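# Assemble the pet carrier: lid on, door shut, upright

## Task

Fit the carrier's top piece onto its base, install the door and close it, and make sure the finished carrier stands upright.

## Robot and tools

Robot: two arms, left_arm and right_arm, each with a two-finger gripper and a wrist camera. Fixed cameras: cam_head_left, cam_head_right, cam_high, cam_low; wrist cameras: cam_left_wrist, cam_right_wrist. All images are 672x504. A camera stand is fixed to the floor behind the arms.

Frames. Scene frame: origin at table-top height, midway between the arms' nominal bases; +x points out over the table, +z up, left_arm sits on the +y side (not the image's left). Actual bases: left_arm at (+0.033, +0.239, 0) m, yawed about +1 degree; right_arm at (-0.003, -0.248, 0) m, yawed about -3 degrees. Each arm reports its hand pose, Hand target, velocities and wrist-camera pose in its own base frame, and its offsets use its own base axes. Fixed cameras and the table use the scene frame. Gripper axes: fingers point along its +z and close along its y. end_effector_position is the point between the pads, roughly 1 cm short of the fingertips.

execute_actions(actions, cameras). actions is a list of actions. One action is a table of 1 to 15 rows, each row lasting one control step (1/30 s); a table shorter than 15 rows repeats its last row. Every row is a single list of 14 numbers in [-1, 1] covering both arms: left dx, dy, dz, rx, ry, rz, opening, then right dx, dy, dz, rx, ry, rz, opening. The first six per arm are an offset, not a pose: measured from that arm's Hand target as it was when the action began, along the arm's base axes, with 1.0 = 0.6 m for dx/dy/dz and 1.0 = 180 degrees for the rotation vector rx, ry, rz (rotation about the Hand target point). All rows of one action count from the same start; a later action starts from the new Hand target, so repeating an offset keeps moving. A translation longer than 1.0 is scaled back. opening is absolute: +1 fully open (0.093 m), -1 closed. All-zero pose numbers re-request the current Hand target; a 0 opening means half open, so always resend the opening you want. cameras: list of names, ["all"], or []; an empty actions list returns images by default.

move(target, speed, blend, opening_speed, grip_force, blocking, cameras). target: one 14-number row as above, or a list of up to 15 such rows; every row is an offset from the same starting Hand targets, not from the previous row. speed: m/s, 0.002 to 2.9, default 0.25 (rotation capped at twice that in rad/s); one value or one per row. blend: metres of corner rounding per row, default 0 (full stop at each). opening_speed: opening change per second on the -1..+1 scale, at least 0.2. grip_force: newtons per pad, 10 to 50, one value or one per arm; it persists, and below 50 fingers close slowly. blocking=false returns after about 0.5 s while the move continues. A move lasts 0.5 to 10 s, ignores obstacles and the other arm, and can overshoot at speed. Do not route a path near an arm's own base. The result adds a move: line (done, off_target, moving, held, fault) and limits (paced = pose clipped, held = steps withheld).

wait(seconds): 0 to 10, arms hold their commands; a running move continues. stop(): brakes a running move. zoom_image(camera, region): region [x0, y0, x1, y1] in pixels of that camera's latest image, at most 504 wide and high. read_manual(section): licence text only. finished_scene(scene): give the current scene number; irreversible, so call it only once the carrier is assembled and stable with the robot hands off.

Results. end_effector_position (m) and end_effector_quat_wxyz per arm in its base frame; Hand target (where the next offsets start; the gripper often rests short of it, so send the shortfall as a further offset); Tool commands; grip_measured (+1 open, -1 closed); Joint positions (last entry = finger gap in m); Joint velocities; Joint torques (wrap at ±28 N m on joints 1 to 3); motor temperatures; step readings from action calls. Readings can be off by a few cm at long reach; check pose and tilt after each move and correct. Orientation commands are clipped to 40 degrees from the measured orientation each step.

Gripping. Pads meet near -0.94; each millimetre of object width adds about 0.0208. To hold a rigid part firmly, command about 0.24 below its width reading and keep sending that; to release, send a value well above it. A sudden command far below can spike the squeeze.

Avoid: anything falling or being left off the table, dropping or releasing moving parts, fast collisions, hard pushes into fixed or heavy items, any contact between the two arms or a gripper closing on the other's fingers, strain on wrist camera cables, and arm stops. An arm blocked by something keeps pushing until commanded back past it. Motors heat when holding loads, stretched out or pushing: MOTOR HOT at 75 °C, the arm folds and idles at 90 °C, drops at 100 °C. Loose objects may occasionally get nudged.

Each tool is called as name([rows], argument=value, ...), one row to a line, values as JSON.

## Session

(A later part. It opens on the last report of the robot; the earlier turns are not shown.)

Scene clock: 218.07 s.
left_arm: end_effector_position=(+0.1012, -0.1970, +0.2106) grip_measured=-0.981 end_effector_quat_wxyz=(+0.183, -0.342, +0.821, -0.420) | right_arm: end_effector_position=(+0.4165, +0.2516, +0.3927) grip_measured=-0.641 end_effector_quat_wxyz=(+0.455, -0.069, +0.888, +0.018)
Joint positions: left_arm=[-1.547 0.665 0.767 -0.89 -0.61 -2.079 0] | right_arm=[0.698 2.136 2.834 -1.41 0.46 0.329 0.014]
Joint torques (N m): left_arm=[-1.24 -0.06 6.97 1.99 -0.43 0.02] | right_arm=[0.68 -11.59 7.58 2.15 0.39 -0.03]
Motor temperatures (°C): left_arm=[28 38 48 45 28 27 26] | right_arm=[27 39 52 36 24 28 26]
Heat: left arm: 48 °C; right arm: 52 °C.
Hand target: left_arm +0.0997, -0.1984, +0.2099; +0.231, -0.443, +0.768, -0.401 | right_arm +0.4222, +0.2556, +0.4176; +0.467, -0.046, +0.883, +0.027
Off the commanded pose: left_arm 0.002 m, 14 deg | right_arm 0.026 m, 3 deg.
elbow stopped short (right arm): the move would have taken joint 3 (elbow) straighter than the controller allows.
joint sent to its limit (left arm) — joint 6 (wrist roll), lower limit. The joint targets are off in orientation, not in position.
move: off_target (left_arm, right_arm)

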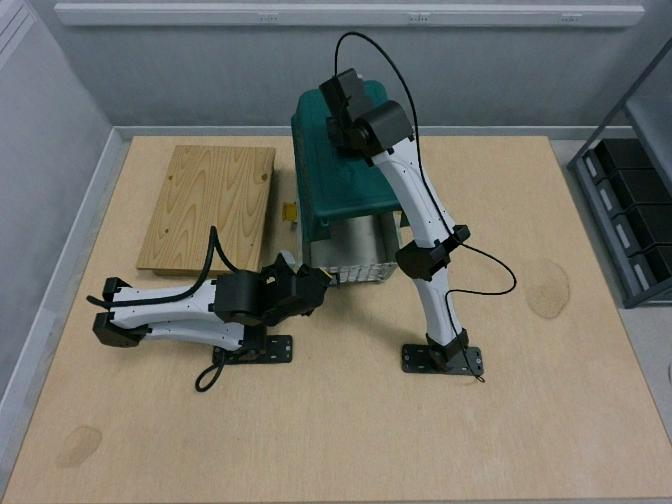

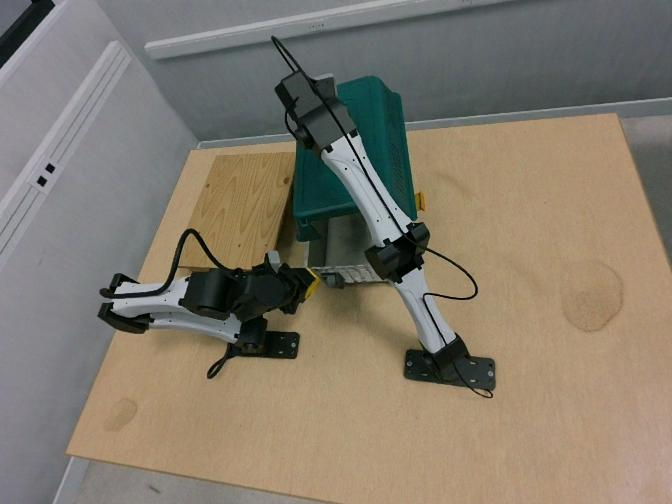

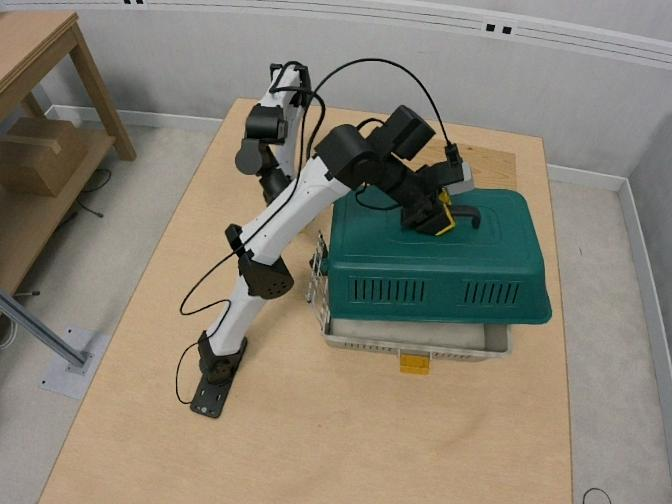

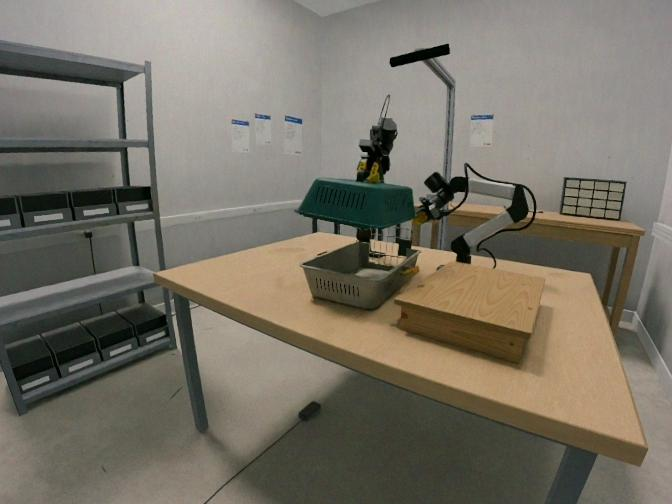

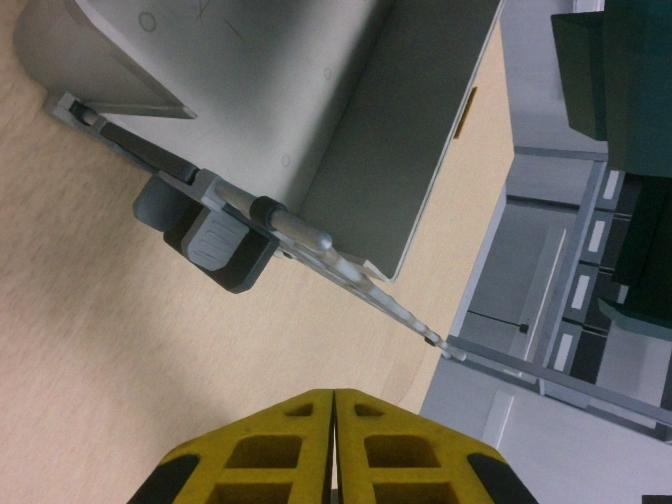

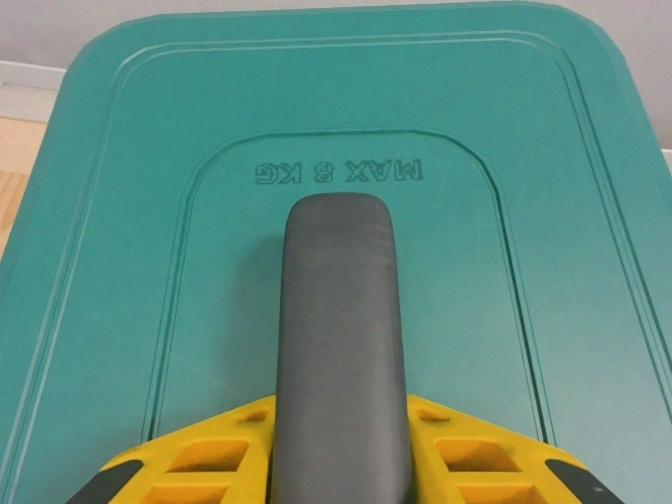

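move([
  [0,0,0,0,0,0,-1,0,0.013,-0.03,0.02,0.013,0,-1],
  [0,0,0,0,0,0,-1,0,0.013,-0.12,0.02,0.013,0,-1],
], speed=0.06, cameras=["all"])

zoom_image(camera="cam_head_left", region=[270, 80, 450, 300])

zoom_image(camera="cam_low", region=[270, 150, 480, 320])

zoom_image(camera="cam_high", region=[290, 190, 530, 380])

Scene clock: 240.20 s.
left_arm: end_effector_position=(+0.1012, -0.1972, +0.2107) grip_measured=-0.981 end_effector_quat_wxyz=(+0.182, -0.342, +0.821, -0.420) | right_arm: end_effector_position=(+0.4232, +0.2648, +0.3073) grip_measured=-0.641 end_effector_quat_wxyz=(+0.406, -0.043, +0.912, +0.027)
Joint positions: left_arm=[-1.547 0.665 0.767 -0.89 -0.61 -2.079 0] | right_arm=[0.698 1.937 2.167 -1.052 0.422 0.435 0.014]
Joint torques (N m): left_arm=[-1.18 -0.06 6.99 1.98 -0.43 0.02] | right_arm=[0.42 -16.16 6.84 1.93 0.3 -0.15]
Motor temperatures (°C): left_arm=[28 37 48 45 28 27 26] | right_arm=[27 45 51 38 24 27 26]
Heat: left arm: 48 °C; right arm: 51 °C.
Hand target: left_arm +0.1006, -0.1983, +0.2100; +0.181, -0.344, +0.817, -0.426 (not the last commanded pose) | right_arm +0.4222, +0.2634, +0.3455; +0.450, -0.031, +0.891, +0.055
Off the commanded pose: left_arm 0.002 m, 14 deg | right_arm 0.038 m, 7 deg.
elbow stopped short (right arm): the move would have taken joint 3 (elbow) straighter than the controller allows.
move: off_target (left_arm, right_arm)

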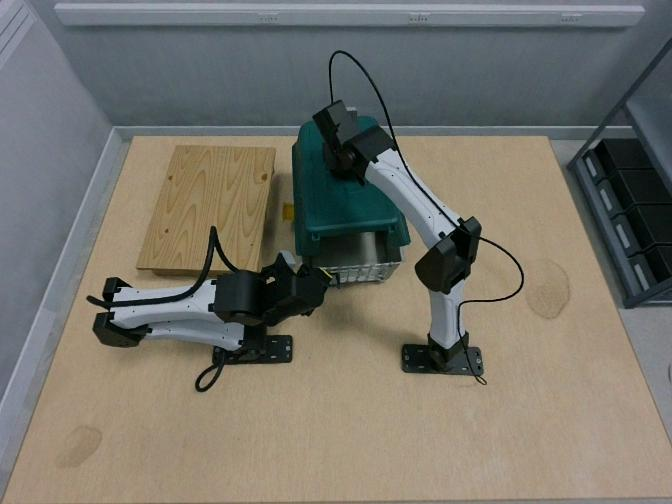

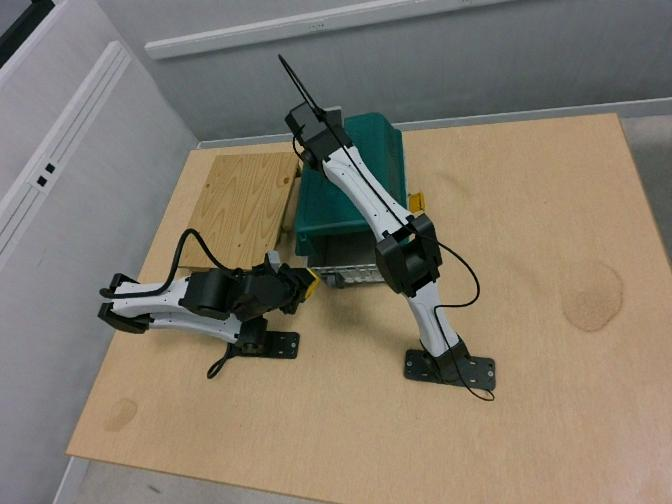

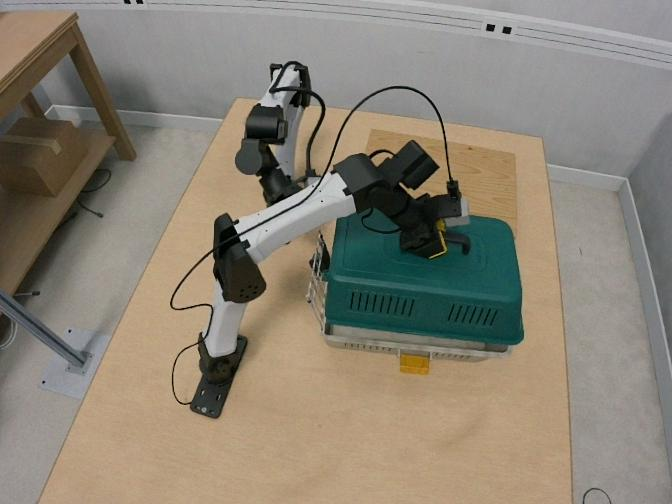

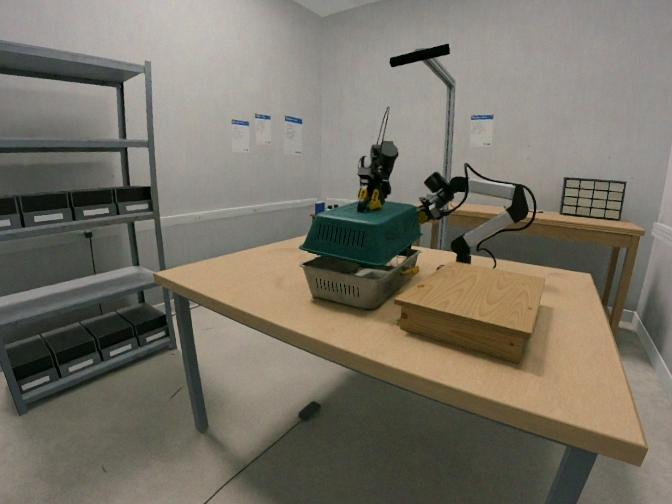

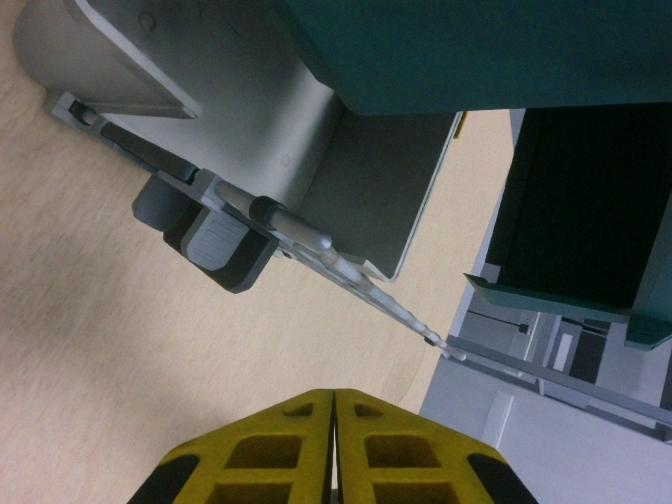

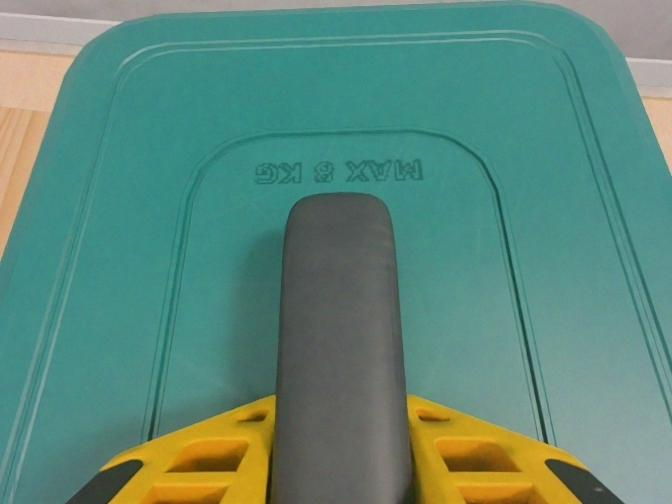

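Scaled by 2.291 from the camera's 672x504 image, which has a finer 960x720 frame.

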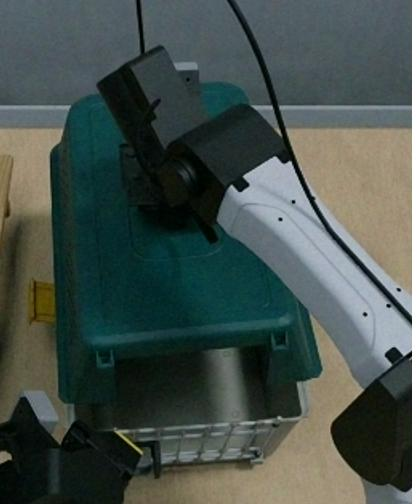

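Scaled by 2.400 from the camera's 672x504 image, which has a finer 960x720 frame.

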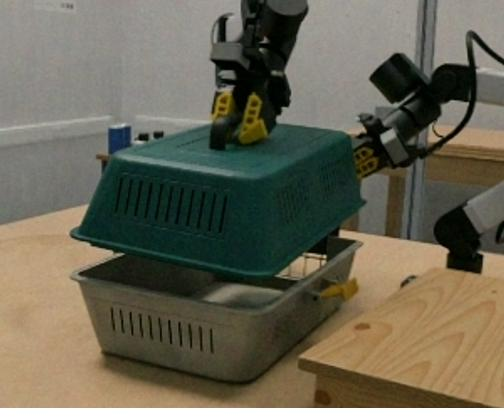

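Scaled by 2.100 from the camera's 672x504 image, which has a finer 960x720 frame.

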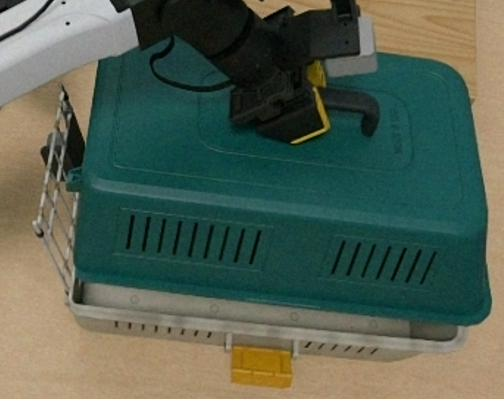

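move([
  [0,0,0,0,0,0,-1,-0.012,-0.016,-0.033,0.02,-0.013,0,-1],
], speed=0.06, cameras=["all"])

zoom_image(camera="cam_head_left", region=[270, 120, 420, 300])

zoom_image(camera="cam_low", region=[290, 180, 440, 310])

zoom_image(camera="cam_high", region=[290, 190, 530, 380])

Scene clock: 259.57 s.
left_arm: end_effector_position=(+0.1012, -0.1972, +0.2107) grip_measured=-0.981 end_effector_quat_wxyz=(+0.182, -0.342, +0.821, -0.420) | right_arm: end_effector_position=(+0.4112, +0.2583, +0.2886) grip_measured=-0.641 end_effector_quat_wxyz=(+0.426, -0.039, +0.902, +0.052)
Joint positions: left_arm=[-1.547 0.665 0.767 -0.89 -0.61 -2.079 0] | right_arm=[0.698 1.775 1.831 -0.814 0.404 0.435 0.014]
Joint torques (N m): left_arm=[-1.18 -0.06 6.98 1.98 -0.42 0.02] | right_arm=[-0.69 -14.78 7.32 2.1 0.23 -0.06]
Motor temperatures (°C): left_arm=[28 37 48 45 28 27 26] | right_arm=[27 52 51 38 24 27 27]
Heat: left arm: 48 °C; right arm: 52 °C.
Hand target: left_arm +0.1006, -0.1983, +0.2100; +0.181, -0.344, +0.817, -0.426 | right_arm +0.4150, +0.2538, +0.3258; +0.469, -0.018, +0.879, +0.083
Off the commanded pose: left_arm 0.002 m, 1 deg | right_arm 0.038 m, 7 deg.
move: off_target (right_arm)

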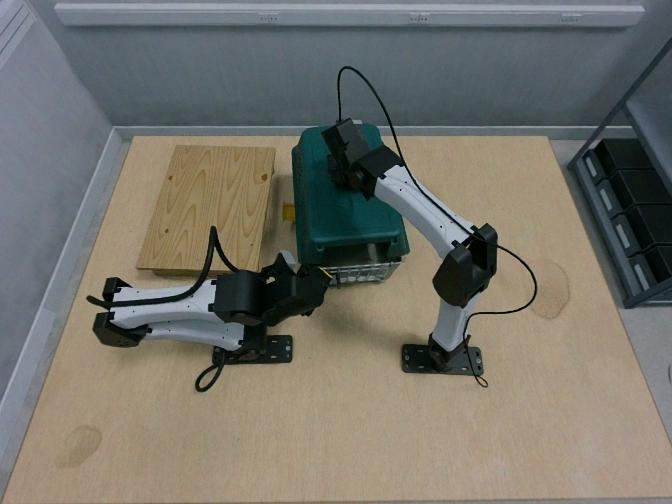

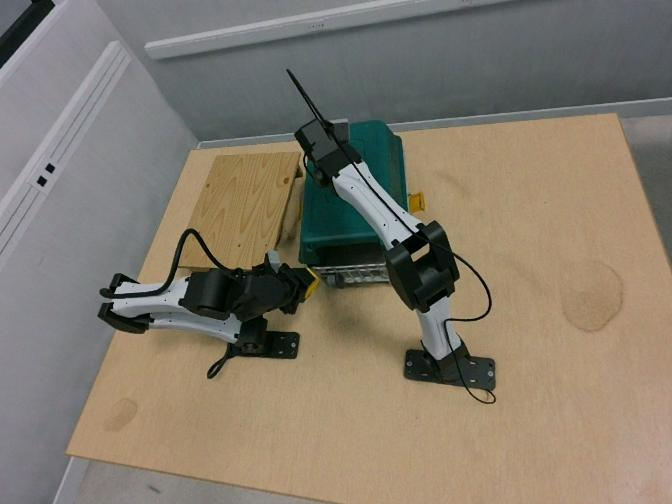

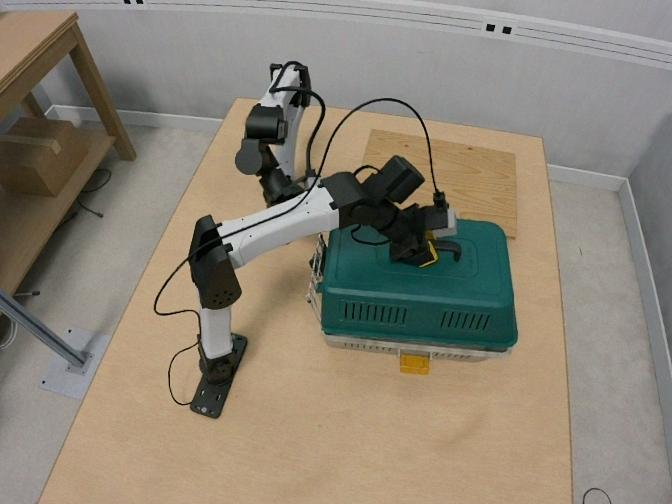

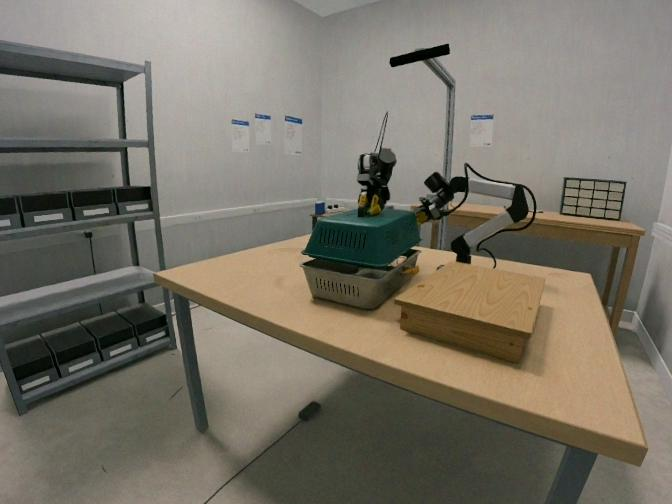

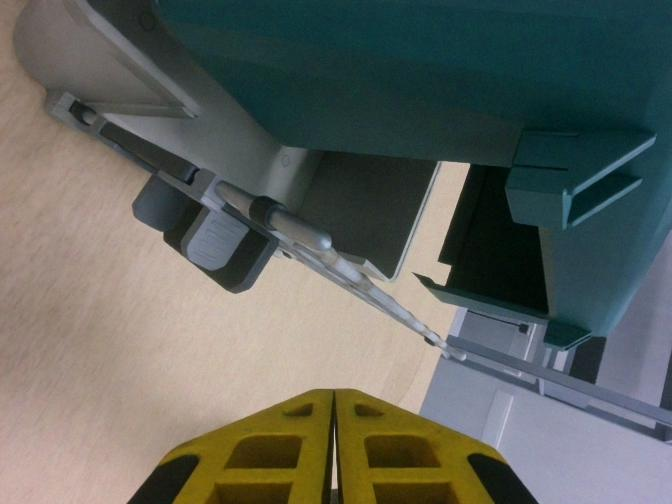

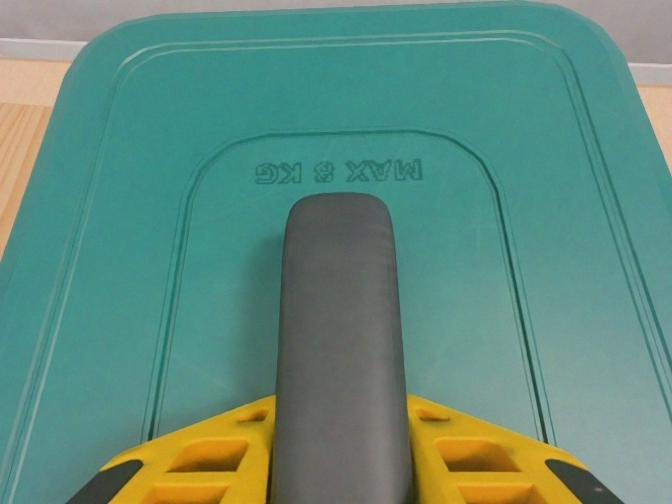

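Scaled by 2.800 from the camera's 672x504 image, which has a finer 960x720 frame.

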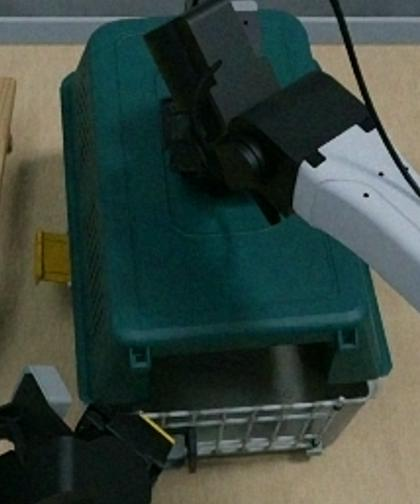

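Scaled by 3.360 from the camera's 672x504 image, which has a finer 960x720 frame.

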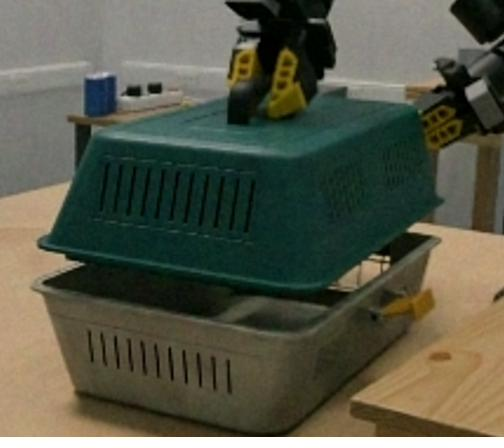

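Scaled by 2.100 from the camera's 672x504 image, which has a finer 960x720 frame.

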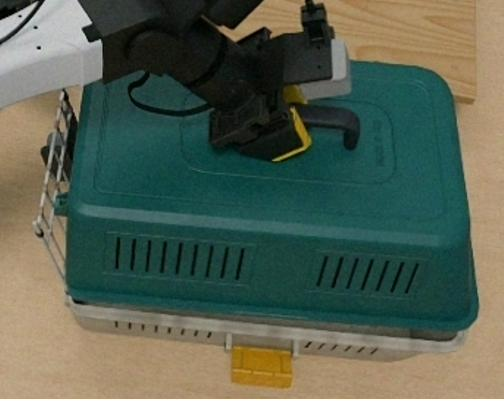

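move([
  [0,0,0,0.293,-0.283,-0.291,-1,0,0,0,0,0,0,-1],
  [0,0,0,0.586,-0.565,-0.582,-1,0,0,0,0,0,0,-1],
  [-0.01,-0.057,-0.067,0.586,-0.565,-0.582,-1,0,0,0,0,0,0,-1],
], speed=0.35, cameras=["all"])

zoom_image(camera="cam_head_left", region=[270, 120, 420, 300])

Scene clock: 322.80 s.
left_arm: end_effector_position=(+0.0927, -0.2303, +0.1683) grip_measured=-0.981 end_effector_quat_wxyz=(+0.409, +0.828, +0.341, +0.176) | right_arm: end_effector_position=(+0.4112, +0.2583, +0.2887) grip_measured=-0.641 end_effector_quat_wxyz=(+0.426, -0.039, +0.902, +0.053)
Joint positions: left_arm=[-1.596 0.799 0.646 -0.686 -0.625 1.011 0] | right_arm=[0.698 1.775 1.831 -0.813 0.404 0.435 0.014]
Joint torques (N m): left_arm=[-0.21 -0.14 8.43 2.05 -0.44 -0.03] | right_arm=[-0.69 -14.75 7.32 2.1 0.23 -0.06]
Motor temperatures (°C): left_arm=[28 35 47 44 28 27 26] | right_arm=[27 63 53 39 24 27 27]
Heat: left arm: 47 °C; right arm: 63 °C.
Hand target: left_arm +0.0947, -0.2325, +0.1698; +0.415, +0.822, +0.346, +0.179 | right_arm +0.4150, +0.2538, +0.3258; +0.469, -0.018, +0.879, +0.083
Off the commanded pose: left_arm 0.003 m, 1 deg | right_arm 0.038 m, 7 deg.
move: off_target (right_arm)

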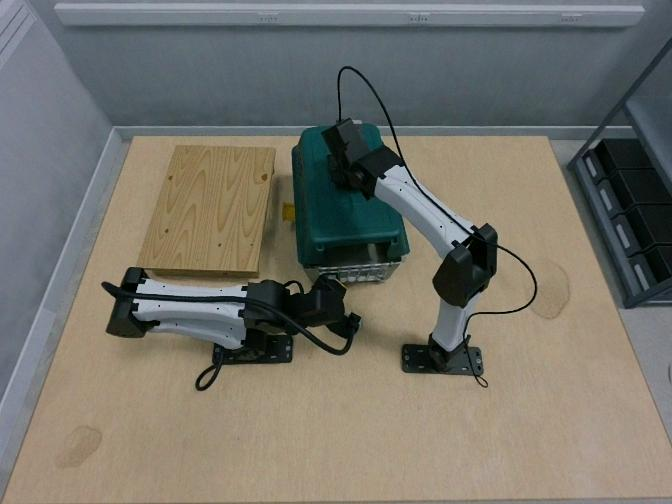

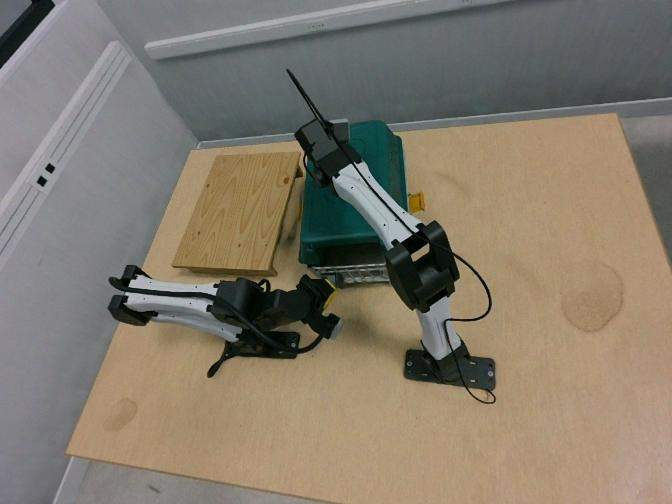

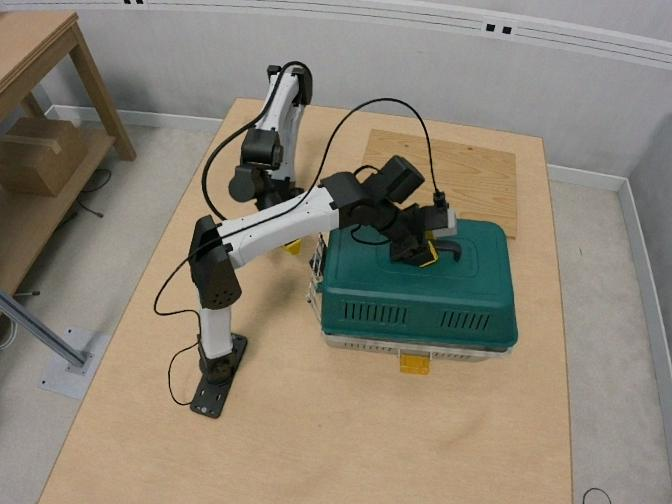

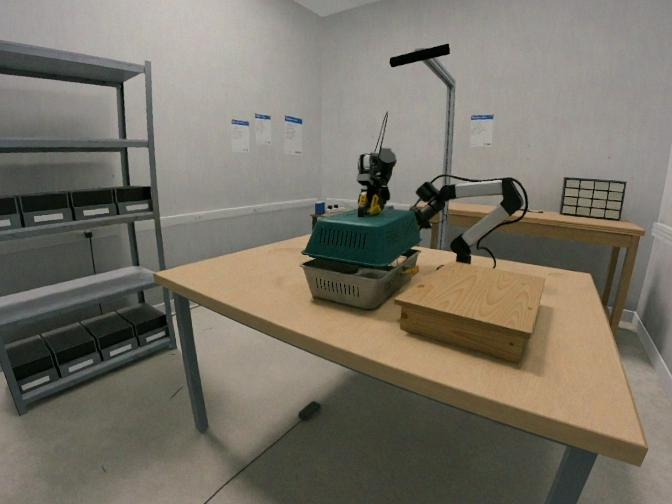

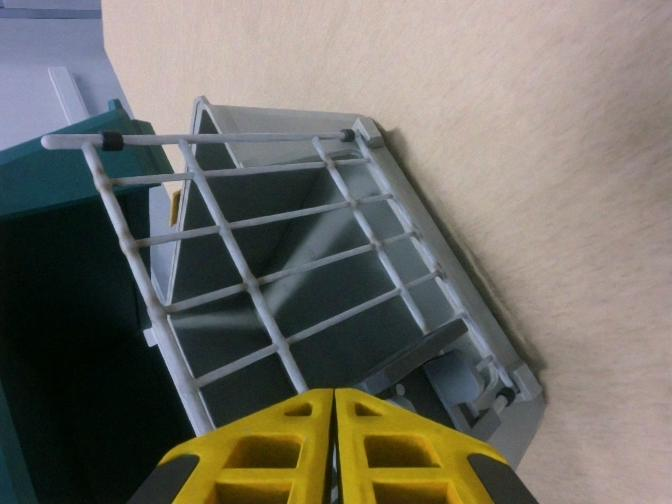

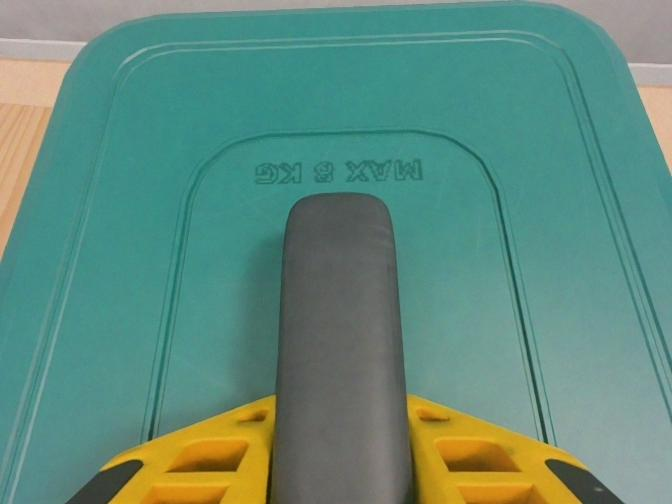

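Scaled by 2.800 from the camera's 672x504 image, which has a finer 960x720 frame.

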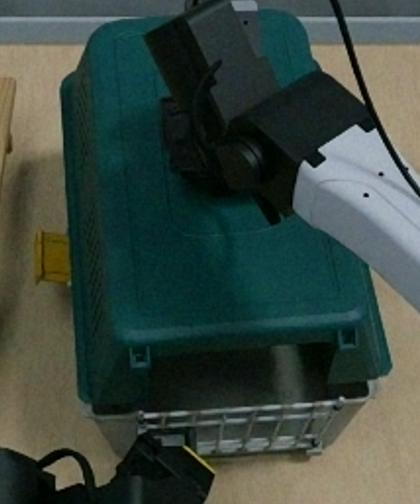

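move([
  [0.085,-0.02,0.0,0,0,0,-1,0,0,0,0,0,0,-1],
], speed=0.08, cameras=["cam_left_wrist","cam_head_left","cam_high"])

zoom_image(camera="cam_head_left", region=[270, 120, 420, 300])

zoom_image(camera="cam_high", region=[290, 190, 530, 380])

Scene clock: 334.43 s.
left_arm: end_effector_position=(+0.1447, -0.2417, +0.1715) grip_measured=-0.981 end_effector_quat_wxyz=(+0.413, +0.821, +0.349, +0.183) | right_arm: end_effector_position=(+0.4112, +0.2583, +0.2887) grip_measured=-0.641 end_effector_quat_wxyz=(+0.426, -0.039, +0.902, +0.053)
Joint positions: left_arm=[-1.274 0.858 0.642 -0.488 -0.413 1.257 0] | right_arm=[0.698 1.775 1.831 -0.813 0.404 0.435 0.014]
Joint torques (N m): left_arm=[0.64 -0.65 8.17 2.32 0.05 0.12] | right_arm=[-0.69 -14.75 7.32 2.1 0.23 -0.06]
Motor temperatures (°C): left_arm=[28 35 47 44 28 27 26] | right_arm=[27 64 53 39 24 27 27]
Heat: left arm: 47 °C; right arm: 64 °C.
Hand target: left_arm +0.1456, -0.2445, +0.1697; +0.415, +0.822, +0.346, +0.179 | right_arm +0.4150, +0.2538, +0.3258; +0.469, -0.018, +0.879, +0.083
Off the commanded pose: left_arm 0.003 m, 1 deg | right_arm 0.038 m, 7 deg.
move: off_target (right_arm)
Images, in order (width x height): cam_head_left 672x504, cam_high 672x504, cam_left_wrist 672x504.

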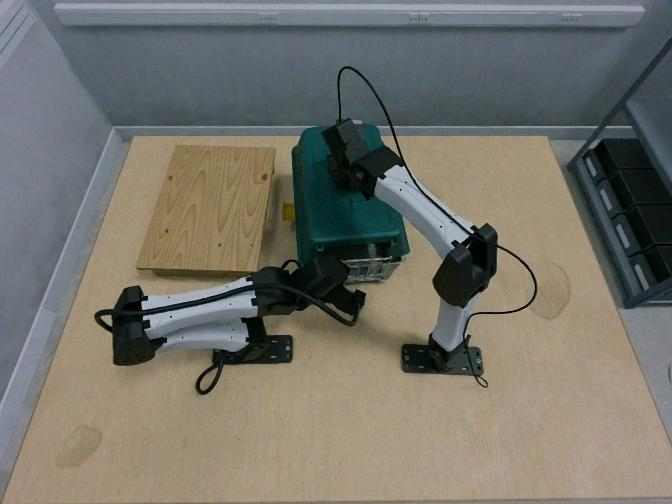

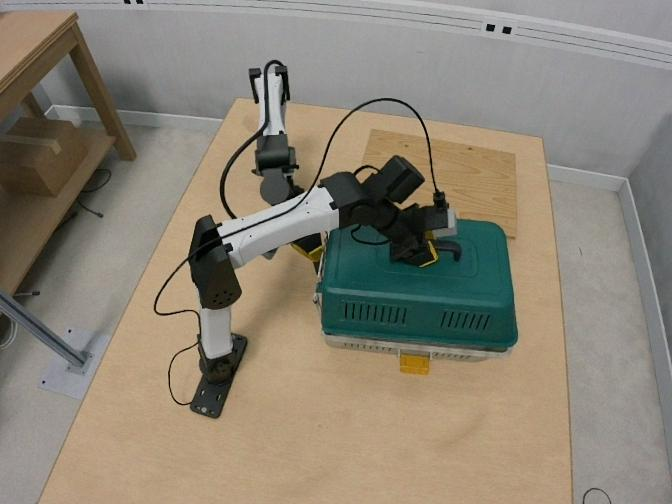

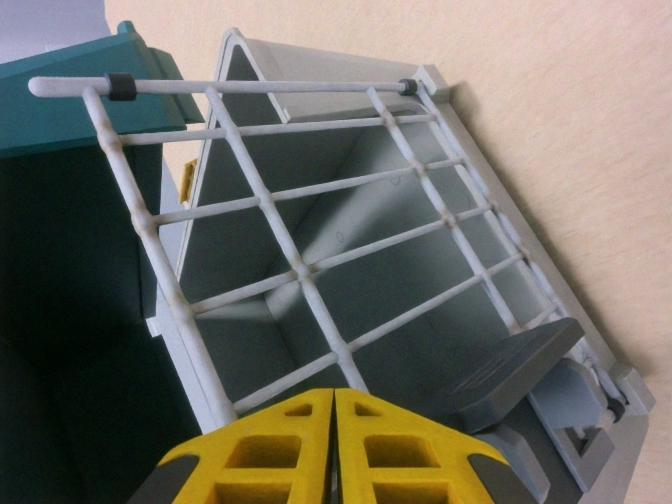

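Scaled by 2.800 from the camera's 672x504 image, which has a finer 960x720 frame.

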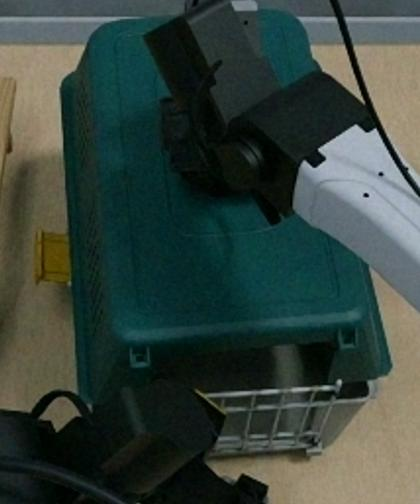

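Scaled by 2.100 from the camera's 672x504 image, which has a finer 960x720 frame.

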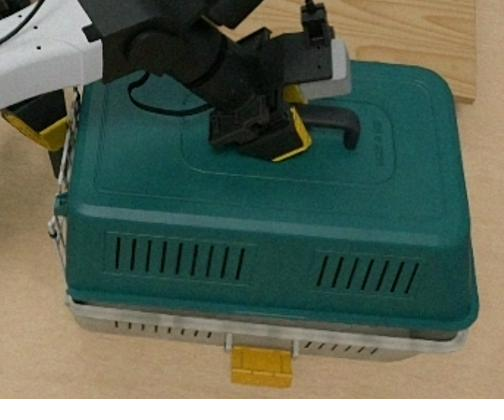

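move([
  [0.02,-0.006,0.0,0,0,0,-1,0.008,0.0,-0.012,0,0,0,-1],
], speed=0.06, cameras=["cam_left_wrist","cam_head_left","cam_high","cam_low"])

zoom_image(camera="cam_head_left", region=[270, 120, 420, 300])

zoom_image(camera="cam_high", region=[290, 190, 530, 380])

zoom_image(camera="cam_low", region=[290, 180, 440, 310])

Scene clock: 355.13 s.
left_arm: end_effector_position=(+0.1562, -0.2445, +0.1681) grip_measured=-0.981 end_effector_quat_wxyz=(+0.409, +0.823, +0.349, +0.183) | right_arm: end_effector_position=(+0.4152, +0.2561, +0.2850) grip_measured=-0.641 end_effector_quat_wxyz=(+0.428, -0.035, +0.901, +0.055)
Joint positions: left_arm=[-1.211 0.891 0.642 -0.446 -0.366 1.3 0] | right_arm=[0.687 1.771 1.807 -0.783 0.398 0.435 0.014]
Joint torques (N m): left_arm=[0.64 -0.95 8.95 2.36 0.08 0.17] | right_arm=[-0.49 -14.08 7.36 2.13 0.22 -0.12]
Motor temperatures (°C): left_arm=[28 35 48 45 28 27 26] | right_arm=[27 66 53 40 24 27 27]
Heat: left arm: 48 °C; right arm: 66 °C.
Hand target: left_arm +0.1576, -0.2481, +0.1697; +0.415, +0.822, +0.346, +0.179 | right_arm +0.4198, +0.2538, +0.3186; +0.469, -0.018, +0.879, +0.083
Off the commanded pose: left_arm 0.004 m, 1 deg | right_arm 0.034 m, 6 deg.
move: off_target (right_arm)
Images, in order (width x height): cam_head_left 672x504, cam_high 672x504, cam_low 672x504, cam_left_wrist 672x504.

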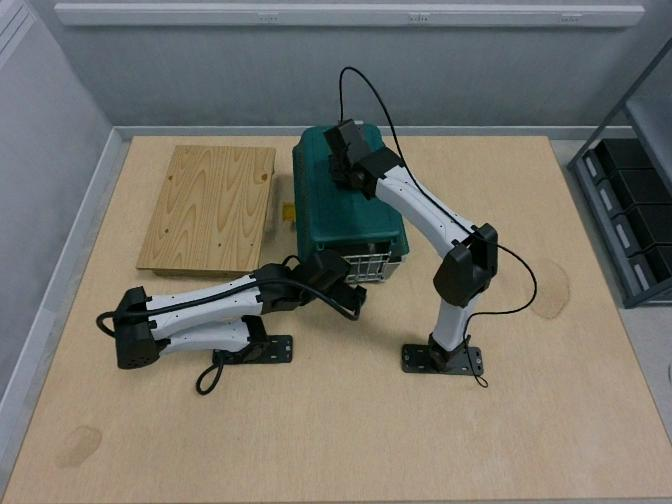

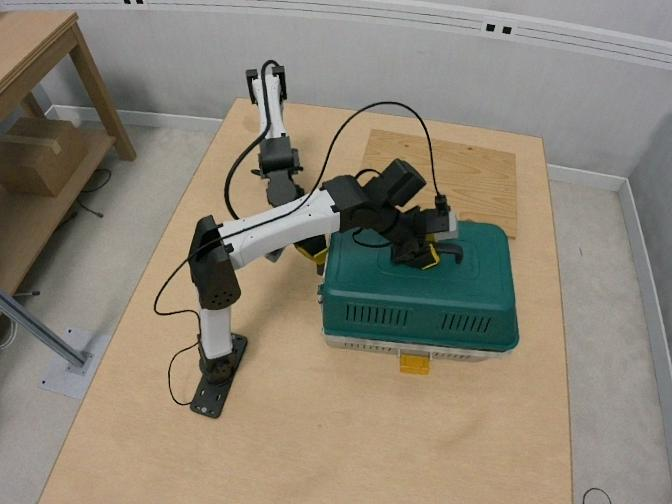

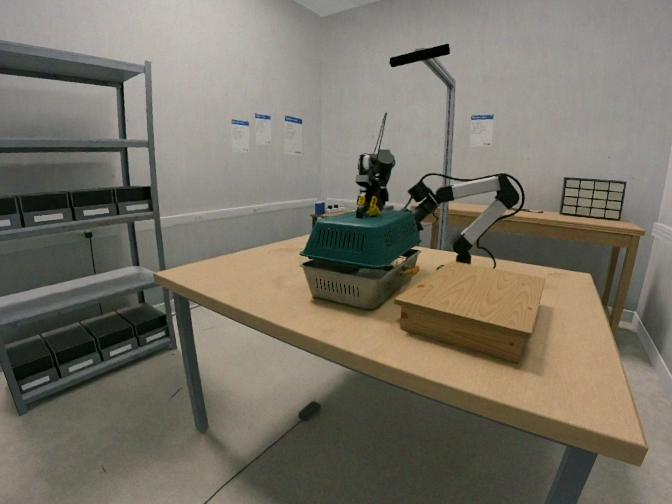

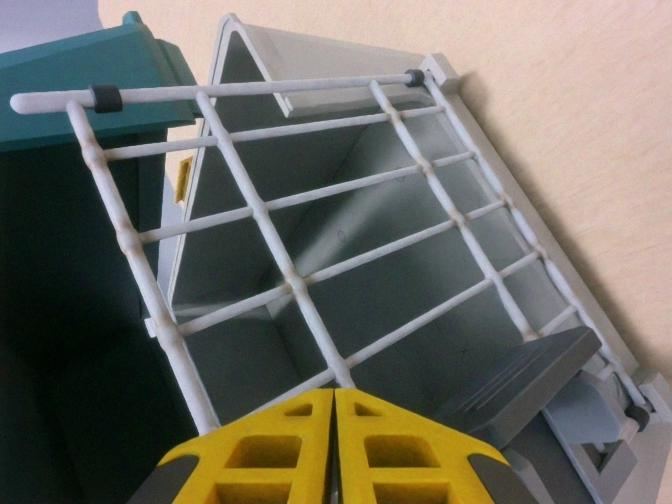

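Scaled by 2.800 from the camera's 672x504 image, which has a finer 960x720 frame.

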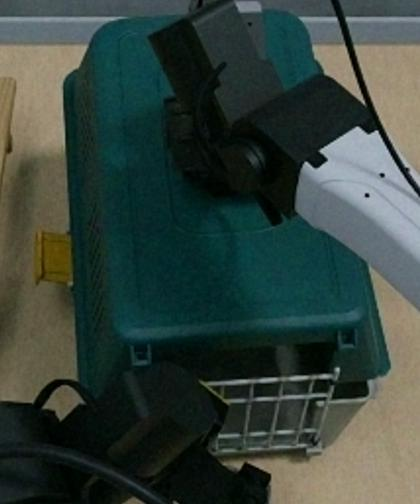

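Scaled by 2.100 from the camera's 672x504 image, which has a finer 960x720 frame.

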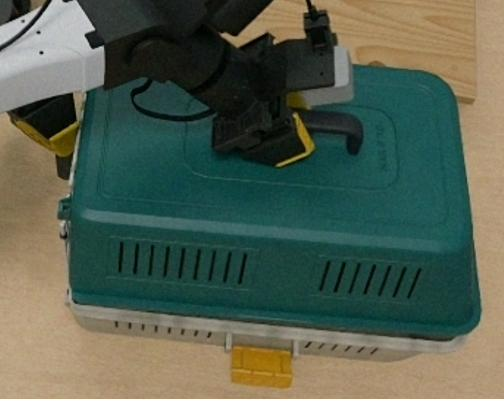

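Scaled by 3.360 from the camera's 672x504 image, which has a finer 960x720 frame.

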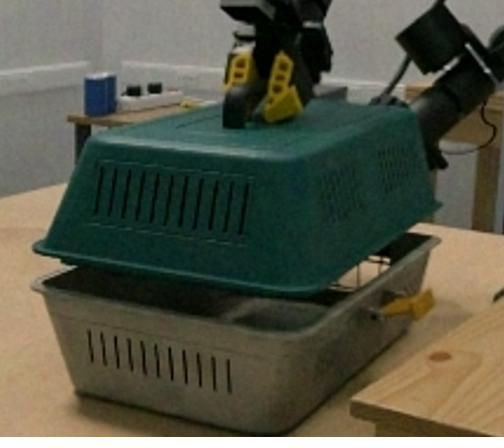

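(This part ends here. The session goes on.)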